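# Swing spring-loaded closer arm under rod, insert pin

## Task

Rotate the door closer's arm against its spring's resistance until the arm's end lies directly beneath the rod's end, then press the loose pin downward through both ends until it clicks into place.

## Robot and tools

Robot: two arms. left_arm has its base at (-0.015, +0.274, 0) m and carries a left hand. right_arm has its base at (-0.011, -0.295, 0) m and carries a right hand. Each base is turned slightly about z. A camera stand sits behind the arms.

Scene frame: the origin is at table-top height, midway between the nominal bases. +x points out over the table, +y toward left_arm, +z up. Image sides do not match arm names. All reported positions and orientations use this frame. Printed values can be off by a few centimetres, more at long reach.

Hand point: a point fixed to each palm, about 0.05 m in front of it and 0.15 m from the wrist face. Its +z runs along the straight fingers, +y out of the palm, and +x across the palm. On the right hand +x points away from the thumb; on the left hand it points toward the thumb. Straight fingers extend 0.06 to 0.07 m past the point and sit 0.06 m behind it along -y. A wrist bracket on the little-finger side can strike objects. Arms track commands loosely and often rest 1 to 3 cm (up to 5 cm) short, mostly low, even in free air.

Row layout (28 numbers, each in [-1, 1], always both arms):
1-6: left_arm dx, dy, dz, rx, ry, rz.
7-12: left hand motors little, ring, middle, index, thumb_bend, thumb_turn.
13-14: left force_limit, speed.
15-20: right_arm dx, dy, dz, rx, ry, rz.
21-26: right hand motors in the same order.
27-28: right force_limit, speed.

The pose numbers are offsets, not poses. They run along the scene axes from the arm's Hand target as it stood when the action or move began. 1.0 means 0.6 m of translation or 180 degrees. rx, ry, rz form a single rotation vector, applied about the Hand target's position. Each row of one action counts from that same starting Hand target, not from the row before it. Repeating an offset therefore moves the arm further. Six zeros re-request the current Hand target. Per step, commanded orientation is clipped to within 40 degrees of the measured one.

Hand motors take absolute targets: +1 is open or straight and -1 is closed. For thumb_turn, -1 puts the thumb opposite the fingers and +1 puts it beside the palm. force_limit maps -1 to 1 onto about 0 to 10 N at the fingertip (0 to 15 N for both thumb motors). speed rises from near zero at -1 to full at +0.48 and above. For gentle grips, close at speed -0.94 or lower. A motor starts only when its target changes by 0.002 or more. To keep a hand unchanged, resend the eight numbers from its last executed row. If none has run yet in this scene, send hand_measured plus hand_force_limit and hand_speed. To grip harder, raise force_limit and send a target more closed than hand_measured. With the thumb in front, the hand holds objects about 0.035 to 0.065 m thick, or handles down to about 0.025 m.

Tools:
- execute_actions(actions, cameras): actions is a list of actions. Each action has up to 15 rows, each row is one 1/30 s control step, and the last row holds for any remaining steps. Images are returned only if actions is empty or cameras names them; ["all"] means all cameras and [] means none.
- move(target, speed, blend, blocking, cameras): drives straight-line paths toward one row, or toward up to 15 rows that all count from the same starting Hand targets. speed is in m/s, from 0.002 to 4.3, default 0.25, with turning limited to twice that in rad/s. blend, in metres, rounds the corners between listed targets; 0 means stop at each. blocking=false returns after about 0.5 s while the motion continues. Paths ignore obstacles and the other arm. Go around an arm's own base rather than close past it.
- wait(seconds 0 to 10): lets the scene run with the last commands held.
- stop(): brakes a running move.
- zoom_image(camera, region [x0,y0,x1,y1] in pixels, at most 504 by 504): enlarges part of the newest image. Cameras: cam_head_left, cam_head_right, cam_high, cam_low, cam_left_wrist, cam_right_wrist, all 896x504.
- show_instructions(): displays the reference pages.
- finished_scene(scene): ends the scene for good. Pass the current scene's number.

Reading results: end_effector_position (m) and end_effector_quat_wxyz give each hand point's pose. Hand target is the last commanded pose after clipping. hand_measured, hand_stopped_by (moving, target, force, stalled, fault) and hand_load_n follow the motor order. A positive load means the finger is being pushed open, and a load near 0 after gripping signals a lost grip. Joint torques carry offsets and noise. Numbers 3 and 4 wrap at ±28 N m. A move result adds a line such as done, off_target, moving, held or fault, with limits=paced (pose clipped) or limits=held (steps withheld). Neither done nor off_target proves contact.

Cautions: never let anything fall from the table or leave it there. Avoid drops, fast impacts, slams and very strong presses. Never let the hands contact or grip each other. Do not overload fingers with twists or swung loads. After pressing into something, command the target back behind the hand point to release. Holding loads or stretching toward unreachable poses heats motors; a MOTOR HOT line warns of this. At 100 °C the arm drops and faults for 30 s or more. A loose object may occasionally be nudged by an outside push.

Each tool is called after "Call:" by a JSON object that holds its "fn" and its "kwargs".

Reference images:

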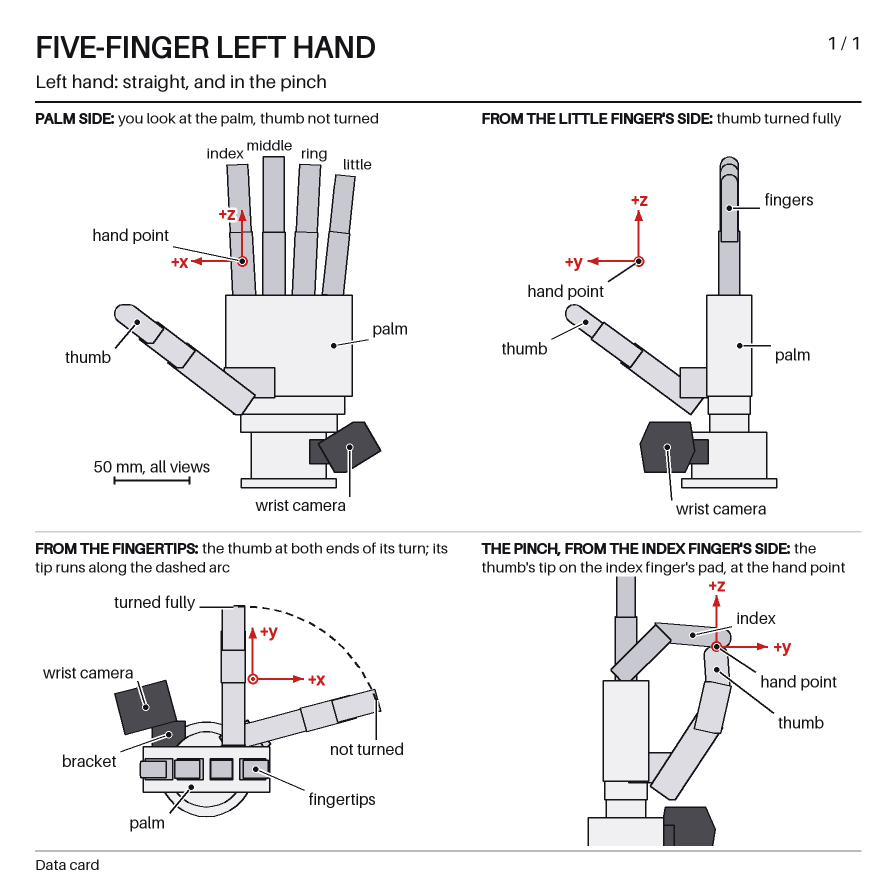

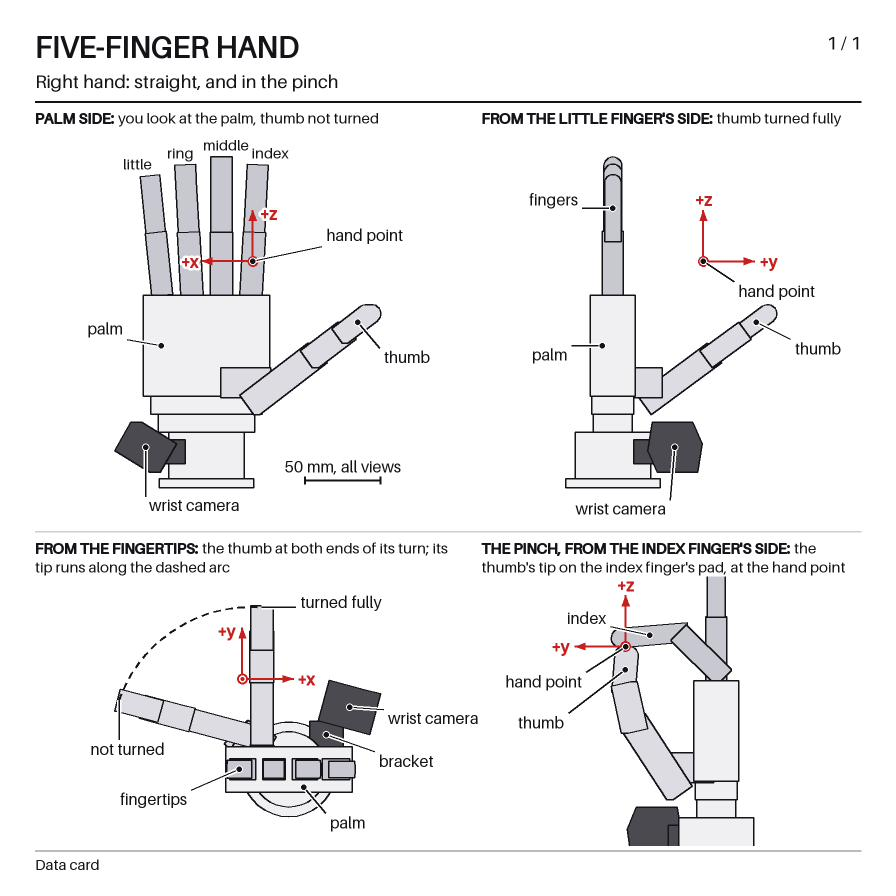

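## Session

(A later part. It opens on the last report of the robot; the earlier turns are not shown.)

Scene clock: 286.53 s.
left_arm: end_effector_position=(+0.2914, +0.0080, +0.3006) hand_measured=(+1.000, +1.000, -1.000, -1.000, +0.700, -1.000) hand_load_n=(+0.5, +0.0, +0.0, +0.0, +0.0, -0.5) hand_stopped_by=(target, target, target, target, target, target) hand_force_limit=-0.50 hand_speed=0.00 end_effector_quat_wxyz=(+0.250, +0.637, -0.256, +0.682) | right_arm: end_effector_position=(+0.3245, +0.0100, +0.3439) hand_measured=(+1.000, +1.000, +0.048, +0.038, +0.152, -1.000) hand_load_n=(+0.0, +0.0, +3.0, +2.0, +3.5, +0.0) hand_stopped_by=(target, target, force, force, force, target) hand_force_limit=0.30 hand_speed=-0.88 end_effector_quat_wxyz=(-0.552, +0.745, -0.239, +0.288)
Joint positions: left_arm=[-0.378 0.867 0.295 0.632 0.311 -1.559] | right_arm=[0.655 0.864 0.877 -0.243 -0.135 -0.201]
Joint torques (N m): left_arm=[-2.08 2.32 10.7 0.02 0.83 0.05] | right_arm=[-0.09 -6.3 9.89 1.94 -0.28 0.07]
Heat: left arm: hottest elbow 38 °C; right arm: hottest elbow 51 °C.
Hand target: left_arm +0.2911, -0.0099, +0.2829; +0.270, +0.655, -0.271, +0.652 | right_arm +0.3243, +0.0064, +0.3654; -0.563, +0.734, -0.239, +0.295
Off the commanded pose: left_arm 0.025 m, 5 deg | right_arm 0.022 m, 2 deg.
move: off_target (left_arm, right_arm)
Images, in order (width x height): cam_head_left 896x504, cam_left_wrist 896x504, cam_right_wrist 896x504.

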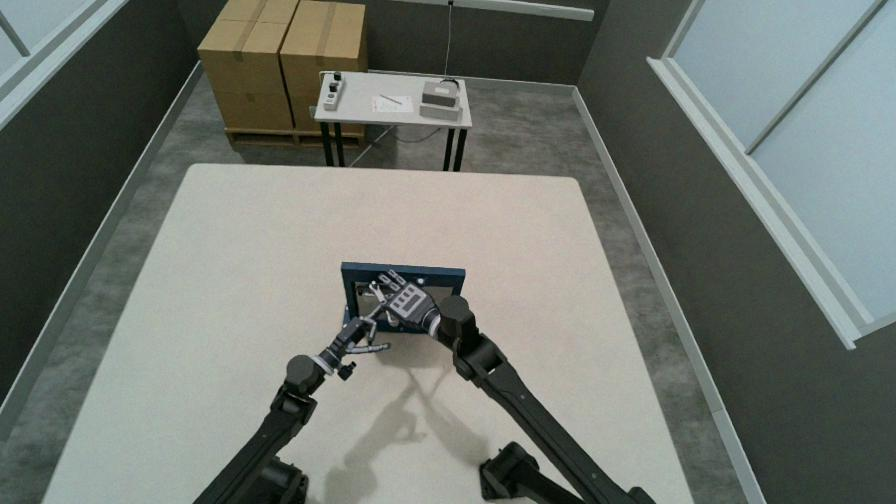

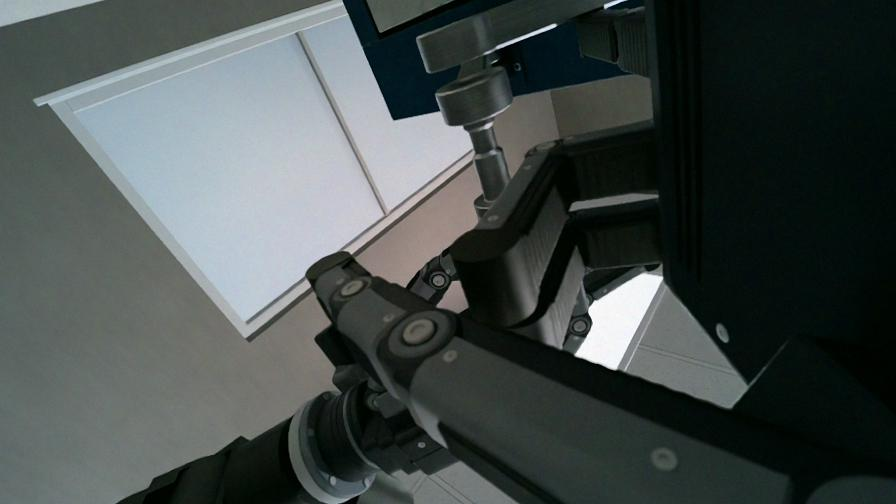

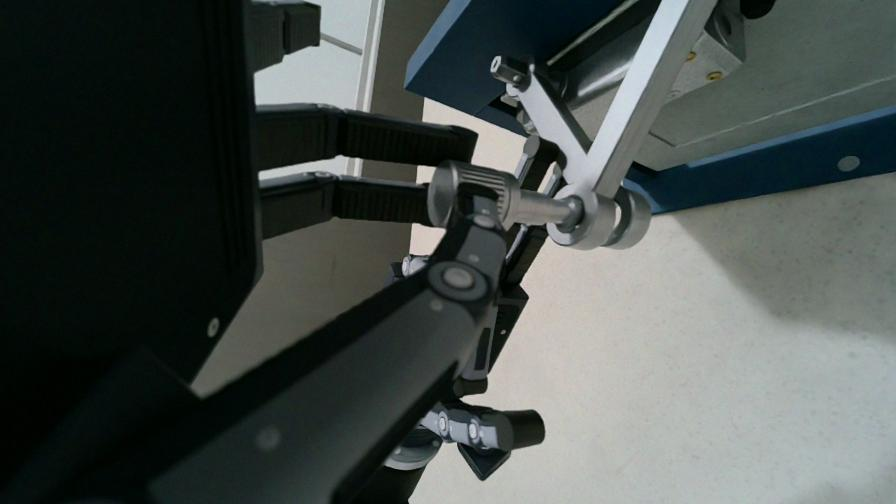

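Call:
{"fn": "move", "kwargs": {"target": [0.0,0.0,0.0,0,0,0,1,1,-1,-1,0.7,-1,-0.5,0.0,0.008,0.014,-0.025,0,0,0,1,1,-0.12,-0.12,-0.12,-1,0.3,-0.88], "speed": 0.03, "cameras": ["cam_left_wrist","cam_head_left","cam_right_wrist"]}}

Call:
{"fn": "zoom_image", "kwargs": {"camera": "cam_right_wrist", "region": [520, 150, 660, 290]}}

Call:
{"fn": "zoom_image", "kwargs": {"camera": "cam_left_wrist", "region": [400, 0, 600, 200]}}

Call:
{"fn": "zoom_image", "kwargs": {"camera": "cam_head_left", "region": [370, 300, 410, 335]}}

Scene clock: 289.73 s.
left_arm: end_effector_position=(+0.2914, +0.0080, +0.3006) hand_measured=(+1.000, +1.000, -1.000, -1.000, +0.700, -1.000) hand_load_n=(+0.5, +0.0, +0.0, +0.0, +0.0, +0.0) hand_stopped_by=(target, target, target, target, target, target) hand_force_limit=-0.50 hand_speed=0.00 end_effector_quat_wxyz=(+0.250, +0.637, -0.256, +0.682) | right_arm: end_effector_position=(+0.3260, +0.0094, +0.3424) hand_measured=(+1.000, +1.000, +0.048, +0.038, +0.152, -1.000) hand_load_n=(+0.0, +0.0, +3.0, +2.0, +3.5, +0.5) hand_stopped_by=(target, target, force, force, force, target) hand_force_limit=0.30 hand_speed=-0.88 end_effector_quat_wxyz=(-0.552, +0.744, -0.241, +0.291)
Joint positions: left_arm=[-0.378 0.867 0.295 0.633 0.311 -1.559] | right_arm=[0.655 0.864 0.871 -0.233 -0.128 -0.201]
Joint torques (N m): left_arm=[-3.02 2.02 10.71 0.13 0.88 0.02] | right_arm=[1.26 -4.07 8.44 3.66 -0.09 0.11]
Heat: left arm: hottest elbow 38 °C; right arm: hottest elbow 51 °C.
Hand target: left_arm +0.2911, -0.0098, +0.2830; +0.270, +0.655, -0.271, +0.652 | right_arm +0.3291, +0.0148, +0.3503; -0.563, +0.734, -0.239, +0.295
Off the commanded pose: left_arm 0.025 m, 5 deg | right_arm 0.010 m, 2 deg.
move: off_target (left_arm)
Images, in order (width x height): cam_head_left 896x504, cam_left_wrist 896x504, cam_right_wrist 896x504.

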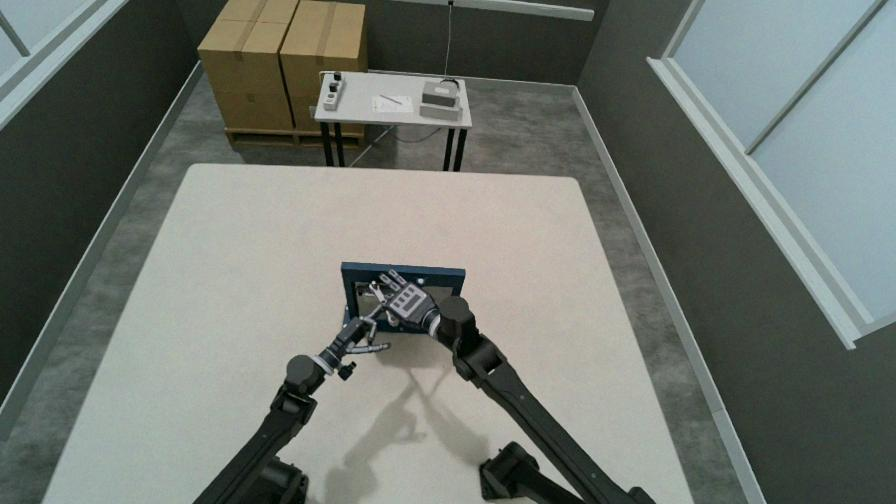

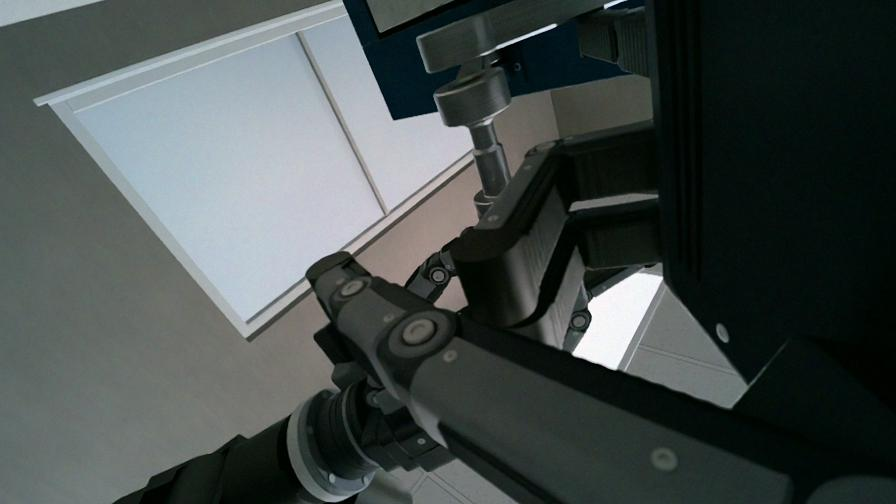

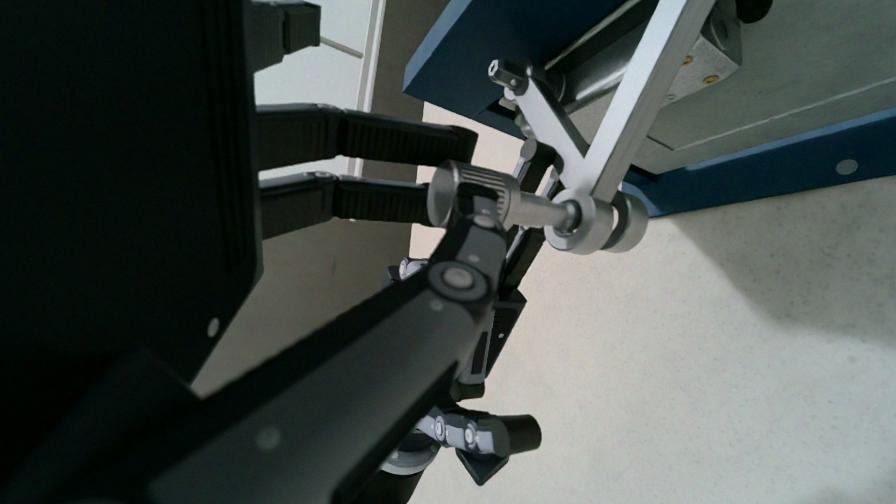

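Scaled by 3.600.

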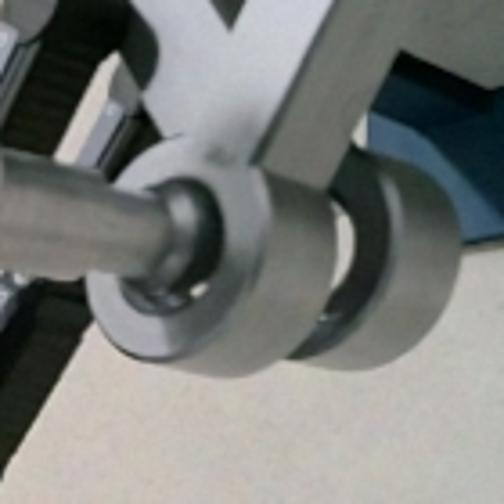

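Scaled by 2.520.

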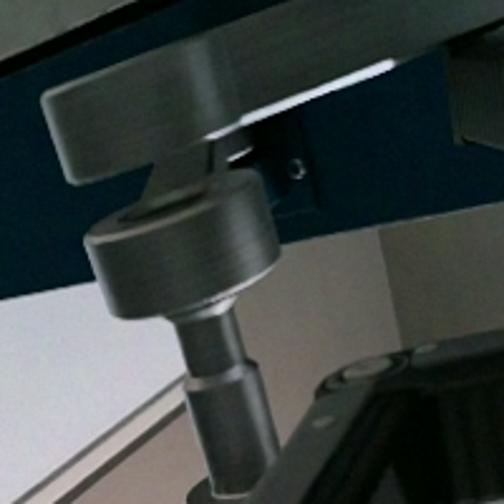

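Scaled by 12.600.

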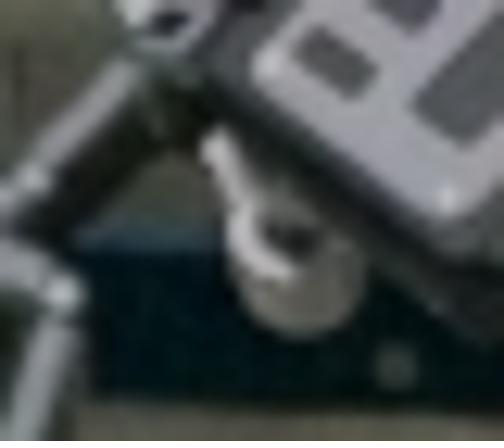

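Call:
{"fn": "execute_actions", "kwargs": {"actions": [], "cameras": ["cam_head_left","cam_right_wrist","cam_left_wrist"]}}

Call:
{"fn": "zoom_image", "kwargs": {"camera": "cam_right_wrist", "region": [520, 150, 660, 290]}}

Call:
{"fn": "zoom_image", "kwargs": {"camera": "cam_left_wrist", "region": [400, 0, 600, 200]}}

Call:
{"fn": "zoom_image", "kwargs": {"camera": "cam_head_left", "region": [370, 300, 410, 335]}}

Scene clock: 292.30 s.
left_arm: end_effector_position=(+0.2914, +0.0080, +0.3006) hand_measured=(+1.000, +1.000, -1.000, -1.000, +0.700, -1.000) hand_load_n=(+0.5, +0.5, +0.0, +0.0, +0.0, -0.5) hand_stopped_by=(target, target, target, target, target, target) hand_force_limit=-0.50 hand_speed=0.00 end_effector_quat_wxyz=(+0.250, +0.637, -0.256, +0.682) | right_arm: end_effector_position=(+0.3260, +0.0094, +0.3425) hand_measured=(+1.000, +1.000, +0.048, +0.038, +0.152, -1.000) hand_load_n=(+0.0, +0.0, +3.0, +2.0, +3.5, +0.5) hand_stopped_by=(target, target, force, force, force, target) hand_force_limit=0.30 hand_speed=-0.88 end_effector_quat_wxyz=(-0.552, +0.744, -0.241, +0.291)
Joint positions: left_arm=[-0.378 0.867 0.295 0.633 0.311 -1.559] | right_arm=[0.655 0.864 0.871 -0.232 -0.128 -0.201]
Joint velocities: within noise
Joint torques (N m): left_arm=[-2.02 1.79 10.36 0.03 0.85 -0.01] | right_arm=[1.26 -3.84 8.49 3.67 -0.09 0.1]
Heat: left arm: hottest elbow 38 °C; right arm: hottest elbow 51 °C.
Hand target: left_arm +0.2911, -0.0098, +0.2830; +0.270, +0.655, -0.271, +0.652 | right_arm +0.3291, +0.0148, +0.3502; -0.563, +0.734, -0.239, +0.295
Off the commanded pose: left_arm 0.025 m, 5 deg | right_arm 0.010 m, 2 deg.
Images, in order (width x height): cam_head_left 896x504, cam_left_wrist 896x504, cam_right_wrist 896x504.

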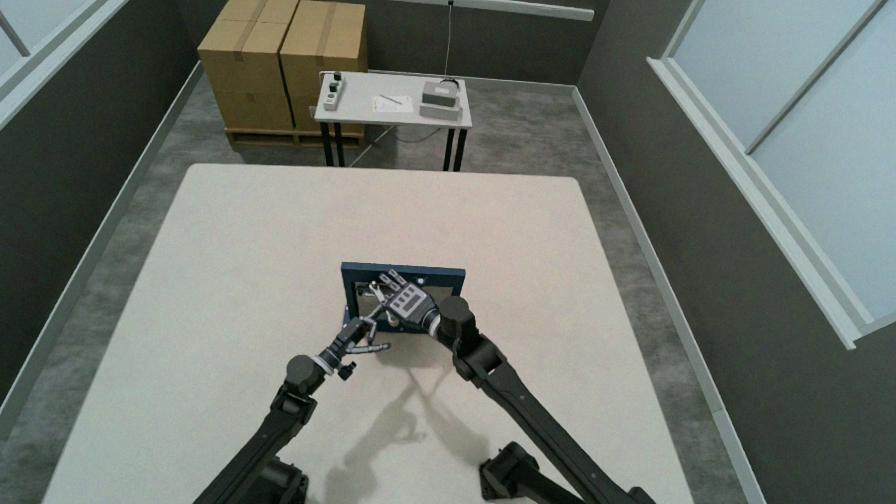

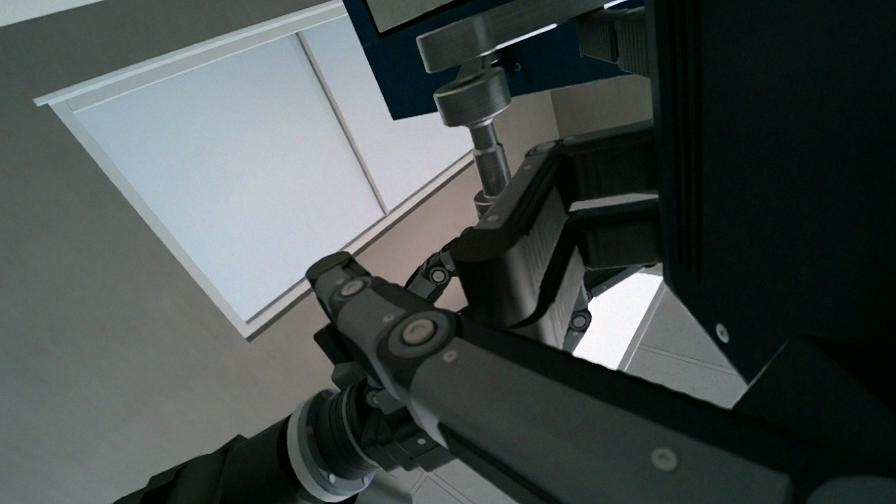

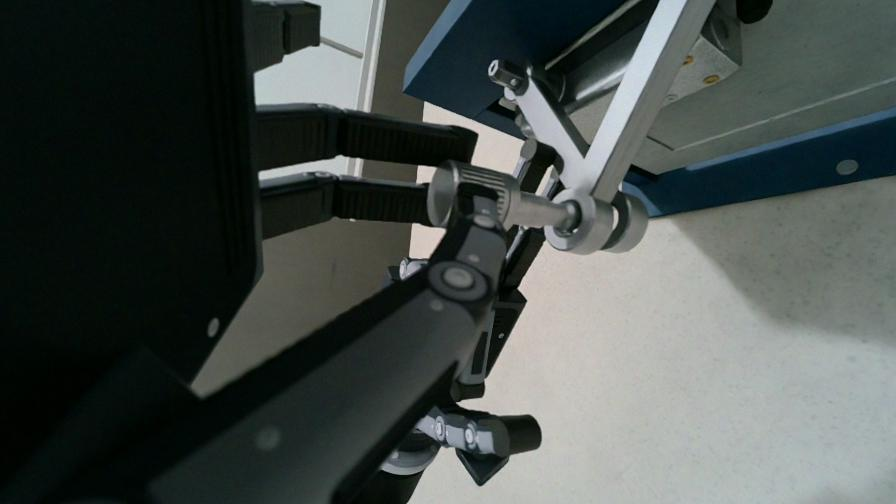

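Scaled by 3.600.

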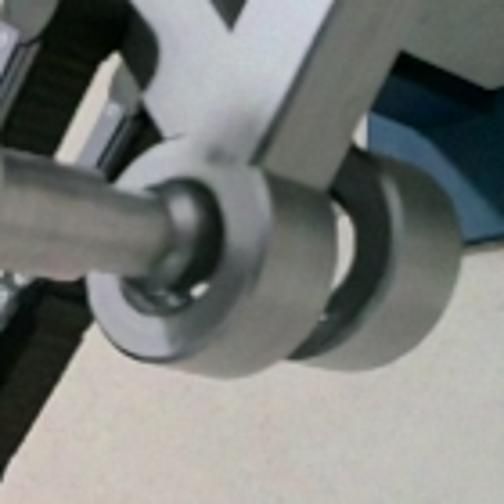

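Scaled by 2.520.

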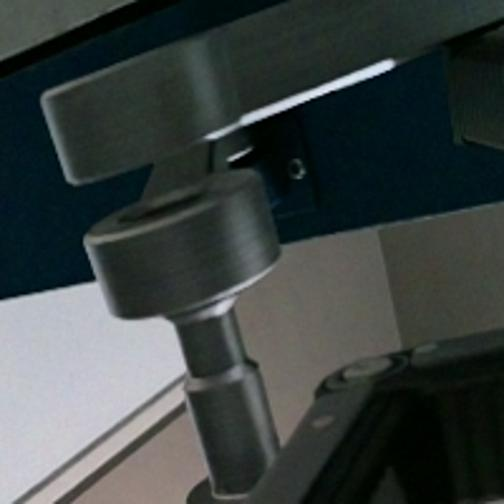

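Scaled by 12.600.

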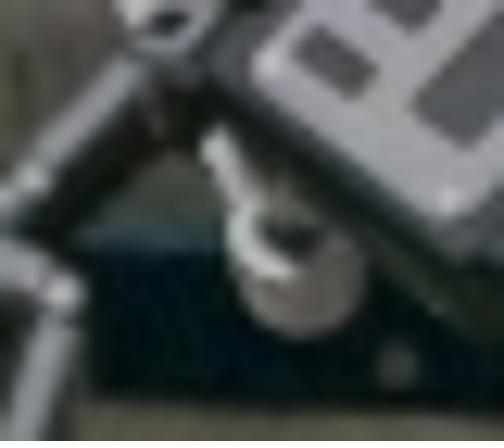

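Call:
{"fn": "move", "kwargs": {"target": [0,0.0213,0,0,0,0,1,1,-1,-1,0.7,-1,-0.5,0.0,0.0035,0.005,0.0,0,0,0,1,1,-0.12,-0.12,-0.12,-1,0.3,-0.88], "speed": 0.03, "cameras": ["cam_head_left","cam_right_wrist","cam_left_wrist"]}}

Call:
{"fn": "zoom_image", "kwargs": {"camera": "cam_right_wrist", "region": [520, 150, 660, 290]}}

Call:
{"fn": "zoom_image", "kwargs": {"camera": "cam_left_wrist", "region": [400, 0, 600, 200]}}

Call:
{"fn": "zoom_image", "kwargs": {"camera": "cam_head_left", "region": [370, 300, 410, 335]}}

Scene clock: 297.60 s.
left_arm: end_effector_position=(+0.2905, +0.0117, +0.3003) hand_measured=(+1.000, +1.000, -1.000, -1.000, +0.700, -1.000) hand_load_n=(+0.5, +0.0, +0.0, +0.0, +0.0, -0.5) hand_stopped_by=(target, target, target, target, target, target) hand_force_limit=-0.50 hand_speed=0.00 end_effector_quat_wxyz=(+0.256, +0.635, -0.263, +0.680) | right_arm: end_effector_position=(+0.3279, +0.0111, +0.3401) hand_measured=(+1.000, +1.000, +0.048, +0.038, +0.152, -1.000) hand_load_n=(+0.0, +0.0, +3.0, +2.5, +3.5, +0.0) hand_stopped_by=(target, target, force, force, force, target) hand_force_limit=0.30 hand_speed=-0.88 end_effector_quat_wxyz=(-0.550, +0.744, -0.242, +0.291)
Joint positions: left_arm=[-0.35 0.867 0.295 0.633 0.357 -1.559] | right_arm=[0.657 0.872 0.871 -0.227 -0.124 -0.201]
Joint torques (N m): left_arm=[-0.56 -0.21 9.59 -0.28 0.88 0.02] | right_arm=[1.49 -4.07 8.79 3.7 -0.07 0.1]
Heat: left arm: hottest elbow 37 °C; right arm: hottest elbow 50 °C.
Hand target: left_arm +0.2911, +0.0030, +0.2830; +0.270, +0.655, -0.271, +0.652 | right_arm +0.3312, +0.0178, +0.3502; -0.563, +0.734, -0.239, +0.295
Off the commanded pose: left_arm 0.019 m, 4 deg | right_arm 0.013 m, 2 deg.
move: off_target (left_arm, right_arm)
Images, in order (width x height): cam_head_left 896x504, cam_left_wrist 896x504, cam_right_wrist 896x504.

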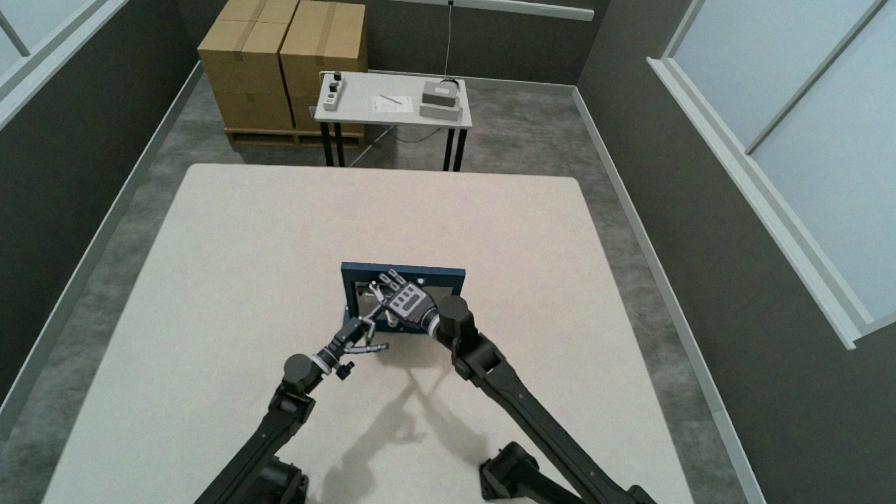

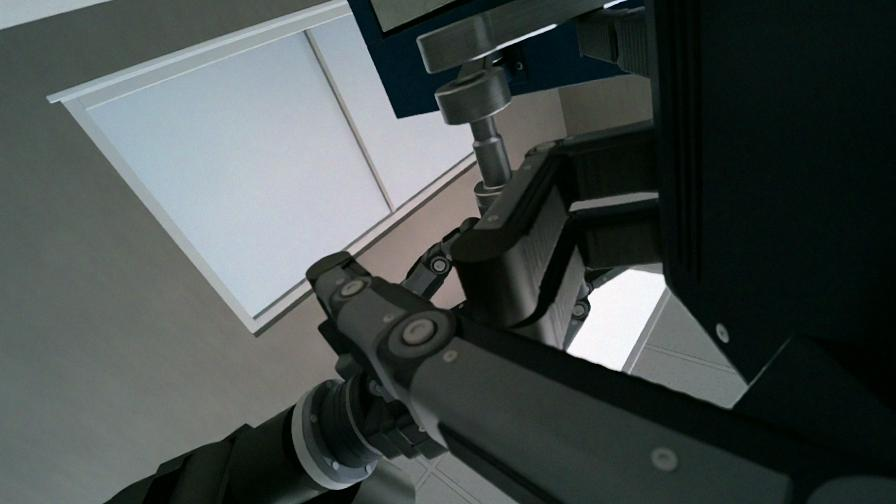

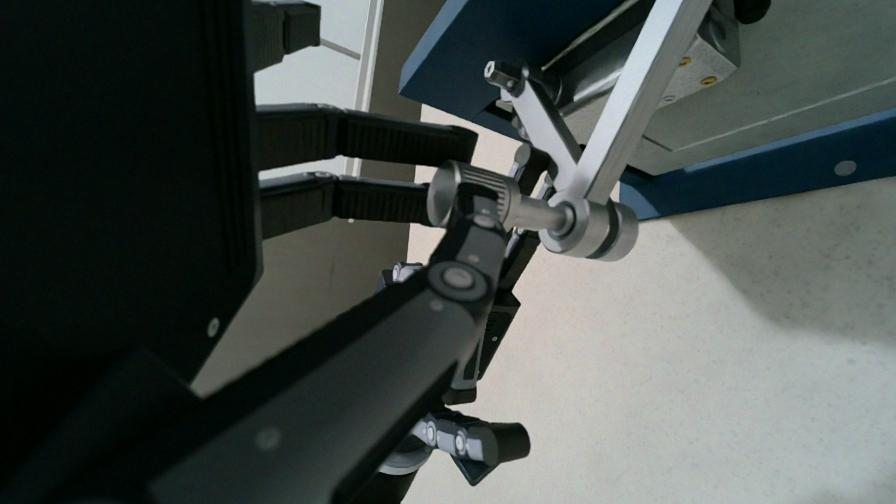

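Scaled by 3.600.

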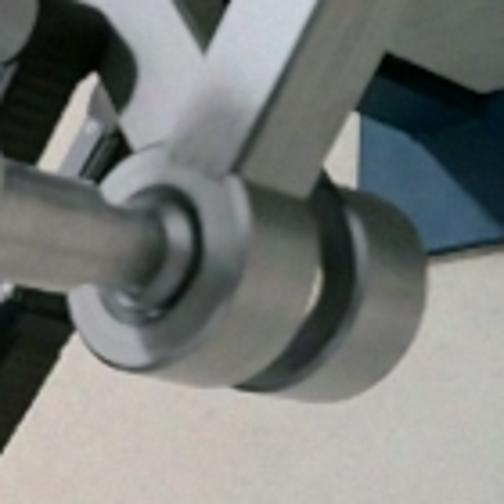

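Scaled by 2.520.

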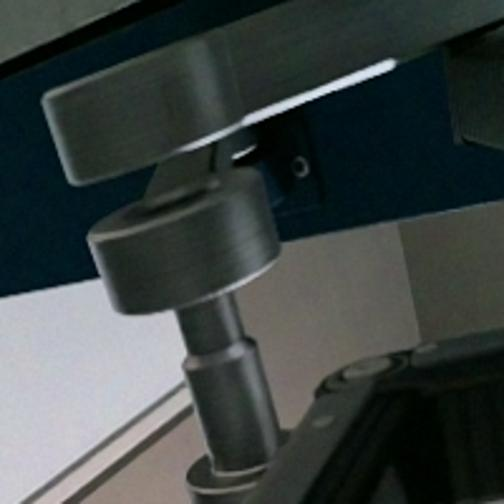

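Scaled by 12.600.

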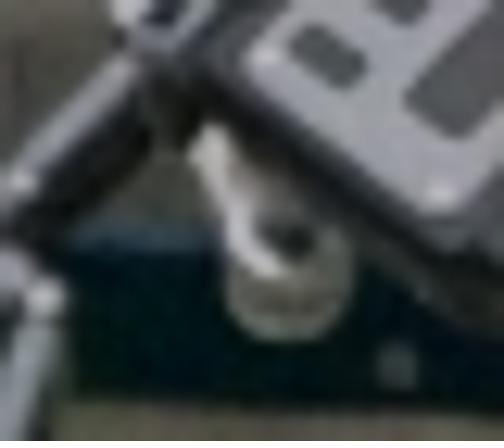

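Call:
{"fn": "move", "kwargs": {"target": [0,0,0,0,0,0,1,1,-1,-1,0.7,-1,-0.5,0.0,0,0,-0.014,0,0,0,1,1,-0.12,-0.12,-0.12,-1,0.3,-0.88], "speed": 0.03, "cameras": ["cam_right_wrist","cam_left_wrist"]}}

Call:
{"fn": "zoom_image", "kwargs": {"camera": "cam_right_wrist", "region": [500, 150, 660, 310]}}

Call:
{"fn": "zoom_image", "kwargs": {"camera": "cam_left_wrist", "region": [400, 0, 600, 200]}}

Scene clock: 299.73 s.
left_arm: end_effector_position=(+0.2905, +0.0117, +0.3003) hand_measured=(+1.000, +1.000, -1.000, -1.000, +0.700, -1.000) hand_load_n=(+0.5, +0.0, +0.0, +0.0, +0.0, -0.5) hand_stopped_by=(target, target, target, target, target, target) hand_force_limit=-0.50 hand_speed=0.00 end_effector_quat_wxyz=(+0.256, +0.635, -0.263, +0.680) | right_arm: end_effector_position=(+0.3285, +0.0117, +0.3347) hand_measured=(+1.000, +1.000, +0.048, +0.038, +0.152, -1.000) hand_load_n=(+0.0, +0.0, +3.0, +2.5, +3.5, +0.0) hand_stopped_by=(target, target, force, force, force, target) hand_force_limit=0.30 hand_speed=-0.88 end_effector_quat_wxyz=(-0.552, +0.743, -0.241, +0.292)
Joint positions: left_arm=[-0.35 0.867 0.295 0.633 0.357 -1.559] | right_arm=[0.657 0.873 0.854 -0.205 -0.124 -0.201]
Joint torques (N m): left_arm=[-0.79 0.09 9.83 -0.29 0.9 0.02] | right_arm=[1.44 -3.96 8.47 3.79 -0.09 0.1]
Heat: left arm: hottest elbow 37 °C; right arm: hottest elbow 49 °C.
Hand target: left_arm +0.2911, +0.0029, +0.2830; +0.270, +0.655, -0.271, +0.652 | right_arm +0.3312, +0.0179, +0.3419; -0.563, +0.734, -0.239, +0.295
Off the commanded pose: left_arm 0.019 m, 4 deg | right_arm 0.010 m, 2 deg.
move: off_target (left_arm)
Images, in order (width x height): cam_left_wrist 896x504, cam_right_wrist 896x504.

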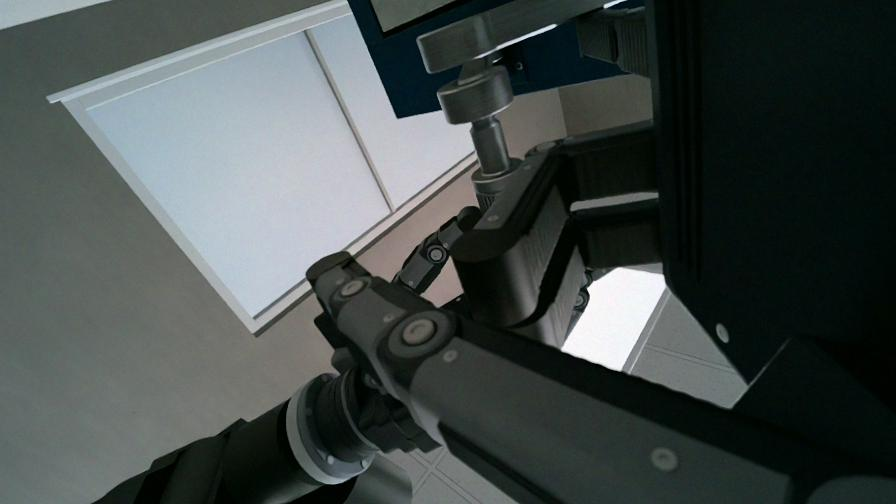

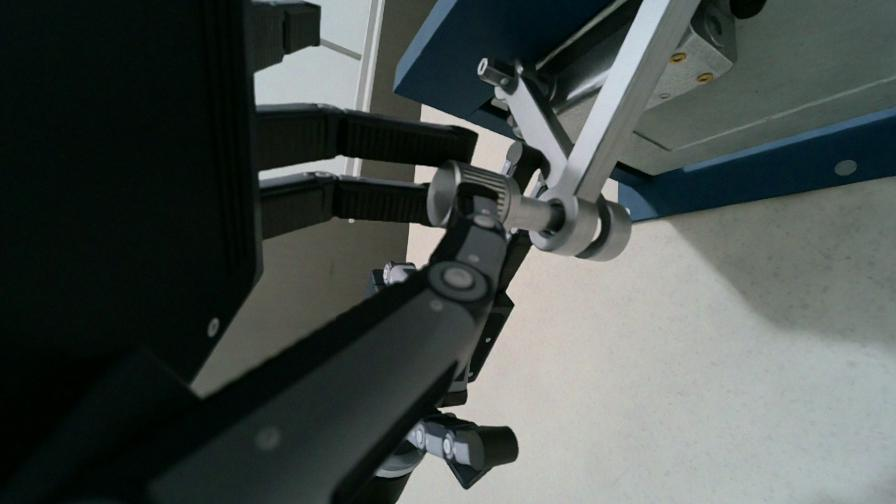

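Scaled by 3.150.

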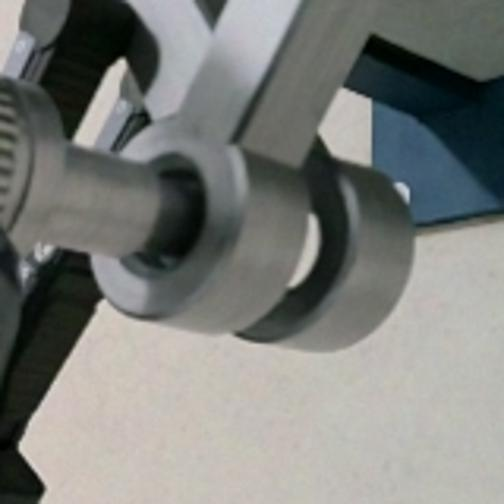

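Scaled by 2.520.

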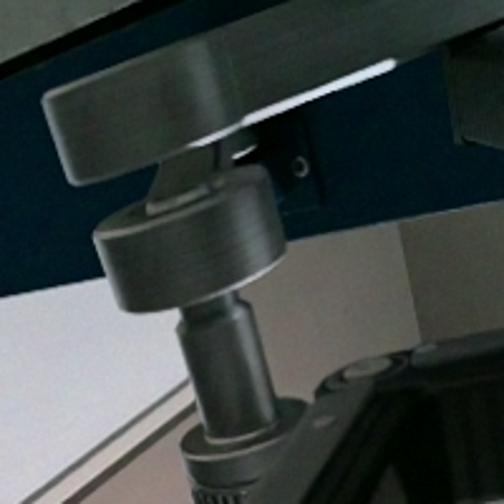

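Call:
{"fn": "move", "kwargs": {"target": [0,0,0,0,0,0,1,1,-1,-1,0.7,-1,-0.5,0.0,0,0,-0.014,0,0,0,1,1,-0.12,-0.12,-0.12,-1,0.3,-0.88], "speed": 0.03, "cameras": ["cam_right_wrist","cam_left_wrist"]}}

Call:
{"fn": "zoom_image", "kwargs": {"camera": "cam_right_wrist", "region": [500, 150, 660, 310]}}

Call:
{"fn": "zoom_image", "kwargs": {"camera": "cam_left_wrist", "region": [400, 0, 600, 200]}}

Scene clock: 305.33 s.
left_arm: end_effector_position=(+0.2905, +0.0117, +0.3003) hand_measured=(+1.000, +1.000, -1.000, -1.000, +0.700, -1.000) hand_load_n=(+0.5, +0.0, +0.0, +0.0, +0.0, +0.0) hand_stopped_by=(target, target, target, target, target, target) hand_force_limit=-0.50 hand_speed=0.00 end_effector_quat_wxyz=(+0.256, +0.635, -0.263, +0.680) | right_arm: end_effector_position=(+0.3285, +0.0116, +0.3266) hand_measured=(+1.000, +1.000, +0.048, +0.038, +0.152, -1.000) hand_load_n=(+0.0, +0.0, +3.0, +2.0, +3.5, +0.0) hand_stopped_by=(target, target, force, force, force, target) hand_force_limit=0.30 hand_speed=-0.88 end_effector_quat_wxyz=(-0.552, +0.743, -0.241, +0.292)
Joint positions: left_arm=[-0.35 0.867 0.295 0.633 0.357 -1.559] | right_arm=[0.657 0.874 0.833 -0.183 -0.124 -0.201]
Joint torques (N m): left_arm=[-1.44 0.32 9.96 -0.25 0.94 0.02] | right_arm=[1.44 -3.96 8.38 3.63 -0.1 0.11]
Heat: left arm: hottest elbow 37 °C; right arm: hottest elbow 48 °C.
Hand target: left_arm +0.2911, +0.0029, +0.2830; +0.270, +0.655, -0.271, +0.652 | right_arm +0.3312, +0.0179, +0.3334; -0.563, +0.734, -0.239, +0.295
Off the commanded pose: left_arm 0.019 m, 4 deg | right_arm 0.010 m, 2 deg.
move: off_target (left_arm)
Images, in order (width x height): cam_left_wrist 896x504, cam_right_wrist 896x504.

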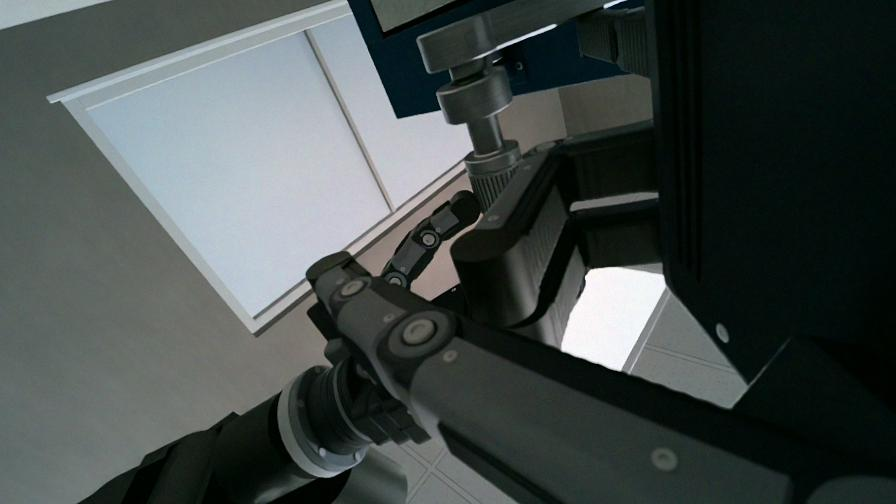

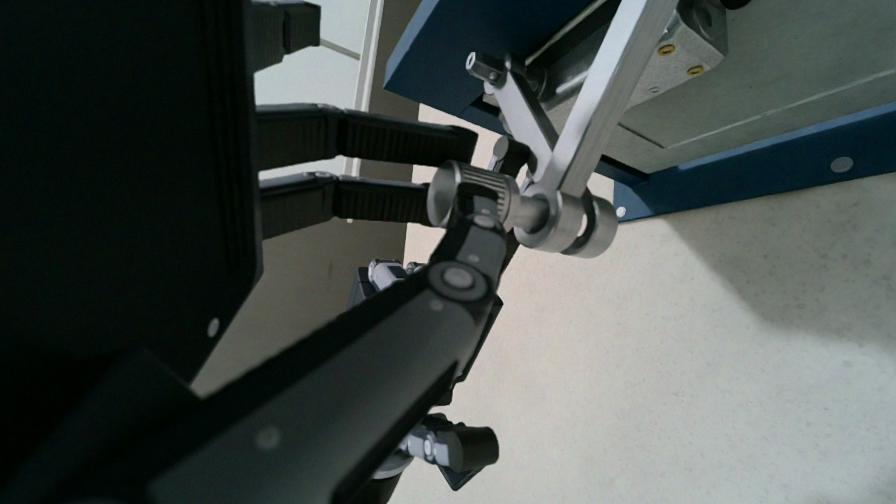

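Scaled by 3.150.

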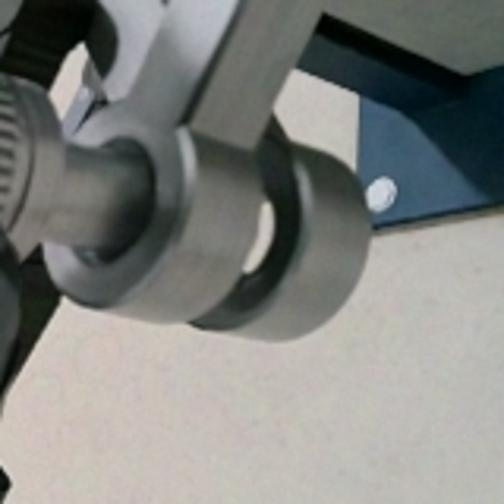

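Scaled by 2.520.

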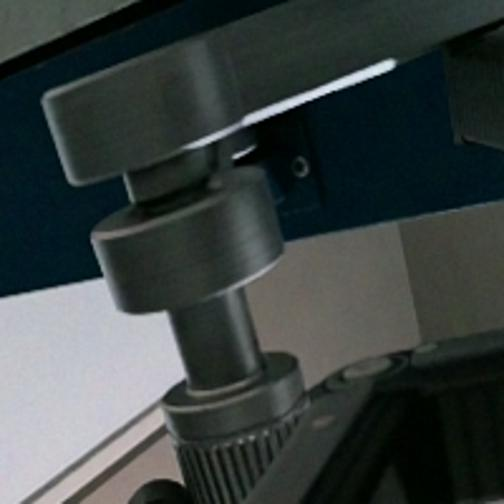

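Call:
{"fn": "zoom_image", "kwargs": {"camera": "cam_left_wrist", "region": [410, 20, 530, 140]}}

Call:
{"fn": "move", "kwargs": {"target": [0,0,0,0,0,0,1,1,-1,-1,0.7,-1,-0.5,0.0,0,0,-0.008,0,0,0,1,1,-0.12,-0.12,-0.12,-1,0.3,-0.88], "speed": 0.03, "cameras": ["cam_right_wrist","cam_left_wrist"]}}

Call:
{"fn": "zoom_image", "kwargs": {"camera": "cam_right_wrist", "region": [500, 150, 660, 310]}}

Call:
{"fn": "zoom_image", "kwargs": {"camera": "cam_left_wrist", "region": [410, 20, 530, 140]}}

Scaled by 4.200.

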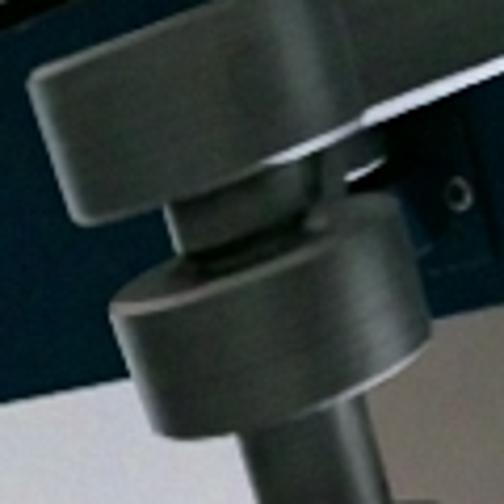

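Scene clock: 308.63 s.
left_arm: end_effector_position=(+0.2905, +0.0117, +0.3003) hand_measured=(+1.000, +1.000, -1.000, -1.000, +0.700, -1.000) hand_load_n=(+0.5, +0.0, +0.0, +0.0, +0.0, -0.5) hand_stopped_by=(target, target, target, target, target, target) hand_force_limit=-0.50 hand_speed=0.00 end_effector_quat_wxyz=(+0.256, +0.635, -0.263, +0.680) | right_arm: end_effector_position=(+0.3285, +0.0116, +0.3222) hand_measured=(+1.000, +1.000, +0.048, +0.038, +0.152, -1.000) hand_load_n=(+0.0, +0.0, +3.0, +2.0, +3.0, +0.0) hand_stopped_by=(target, target, force, force, force, target) hand_force_limit=0.30 hand_speed=-0.88 end_effector_quat_wxyz=(-0.552, +0.743, -0.241, +0.292)
Joint positions: left_arm=[-0.35 0.867 0.295 0.633 0.357 -1.559] | right_arm=[0.657 0.874 0.821 -0.17 -0.124 -0.201]
Joint torques (N m): left_arm=[-0.97 0.03 9.85 -0.42 0.86 -0.02] | right_arm=[1.44 -4.01 8.4 3.78 -0.1 0.1]
Heat: left arm: hottest elbow 37 °C; right arm: hottest elbow 47 °C.
Hand target: left_arm +0.2911, +0.0029, +0.2830; +0.270, +0.655, -0.271, +0.652 | right_arm +0.3311, +0.0179, +0.3286; -0.563, +0.734, -0.239, +0.295
Off the commanded pose: left_arm 0.019 m, 4 deg | right_arm 0.009 m, 2 deg.
move: off_target (left_arm)
Images, in order (width x height): cam_left_wrist 896x504, cam_right_wrist 896x504.

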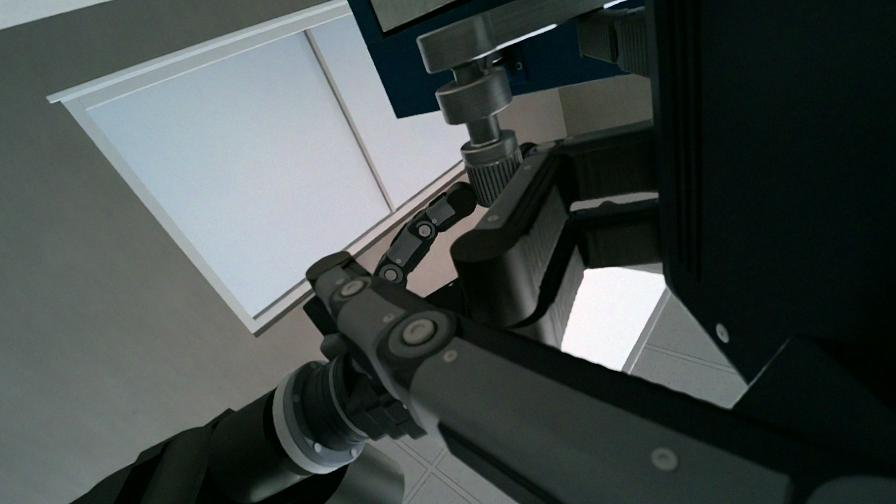

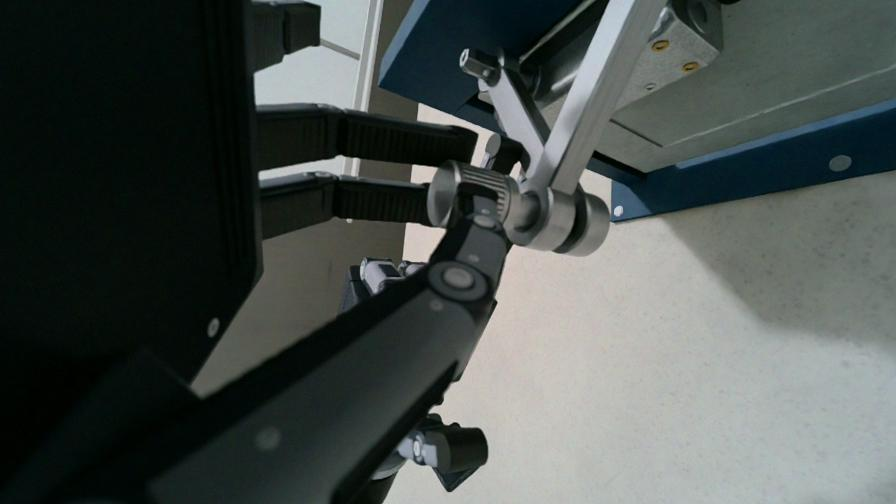

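Scaled by 3.150.

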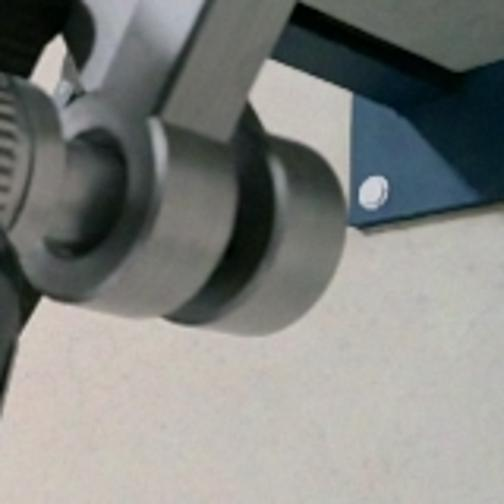

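Scaled by 4.200.

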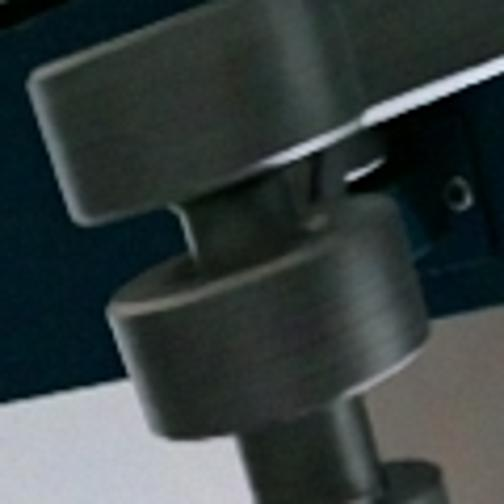

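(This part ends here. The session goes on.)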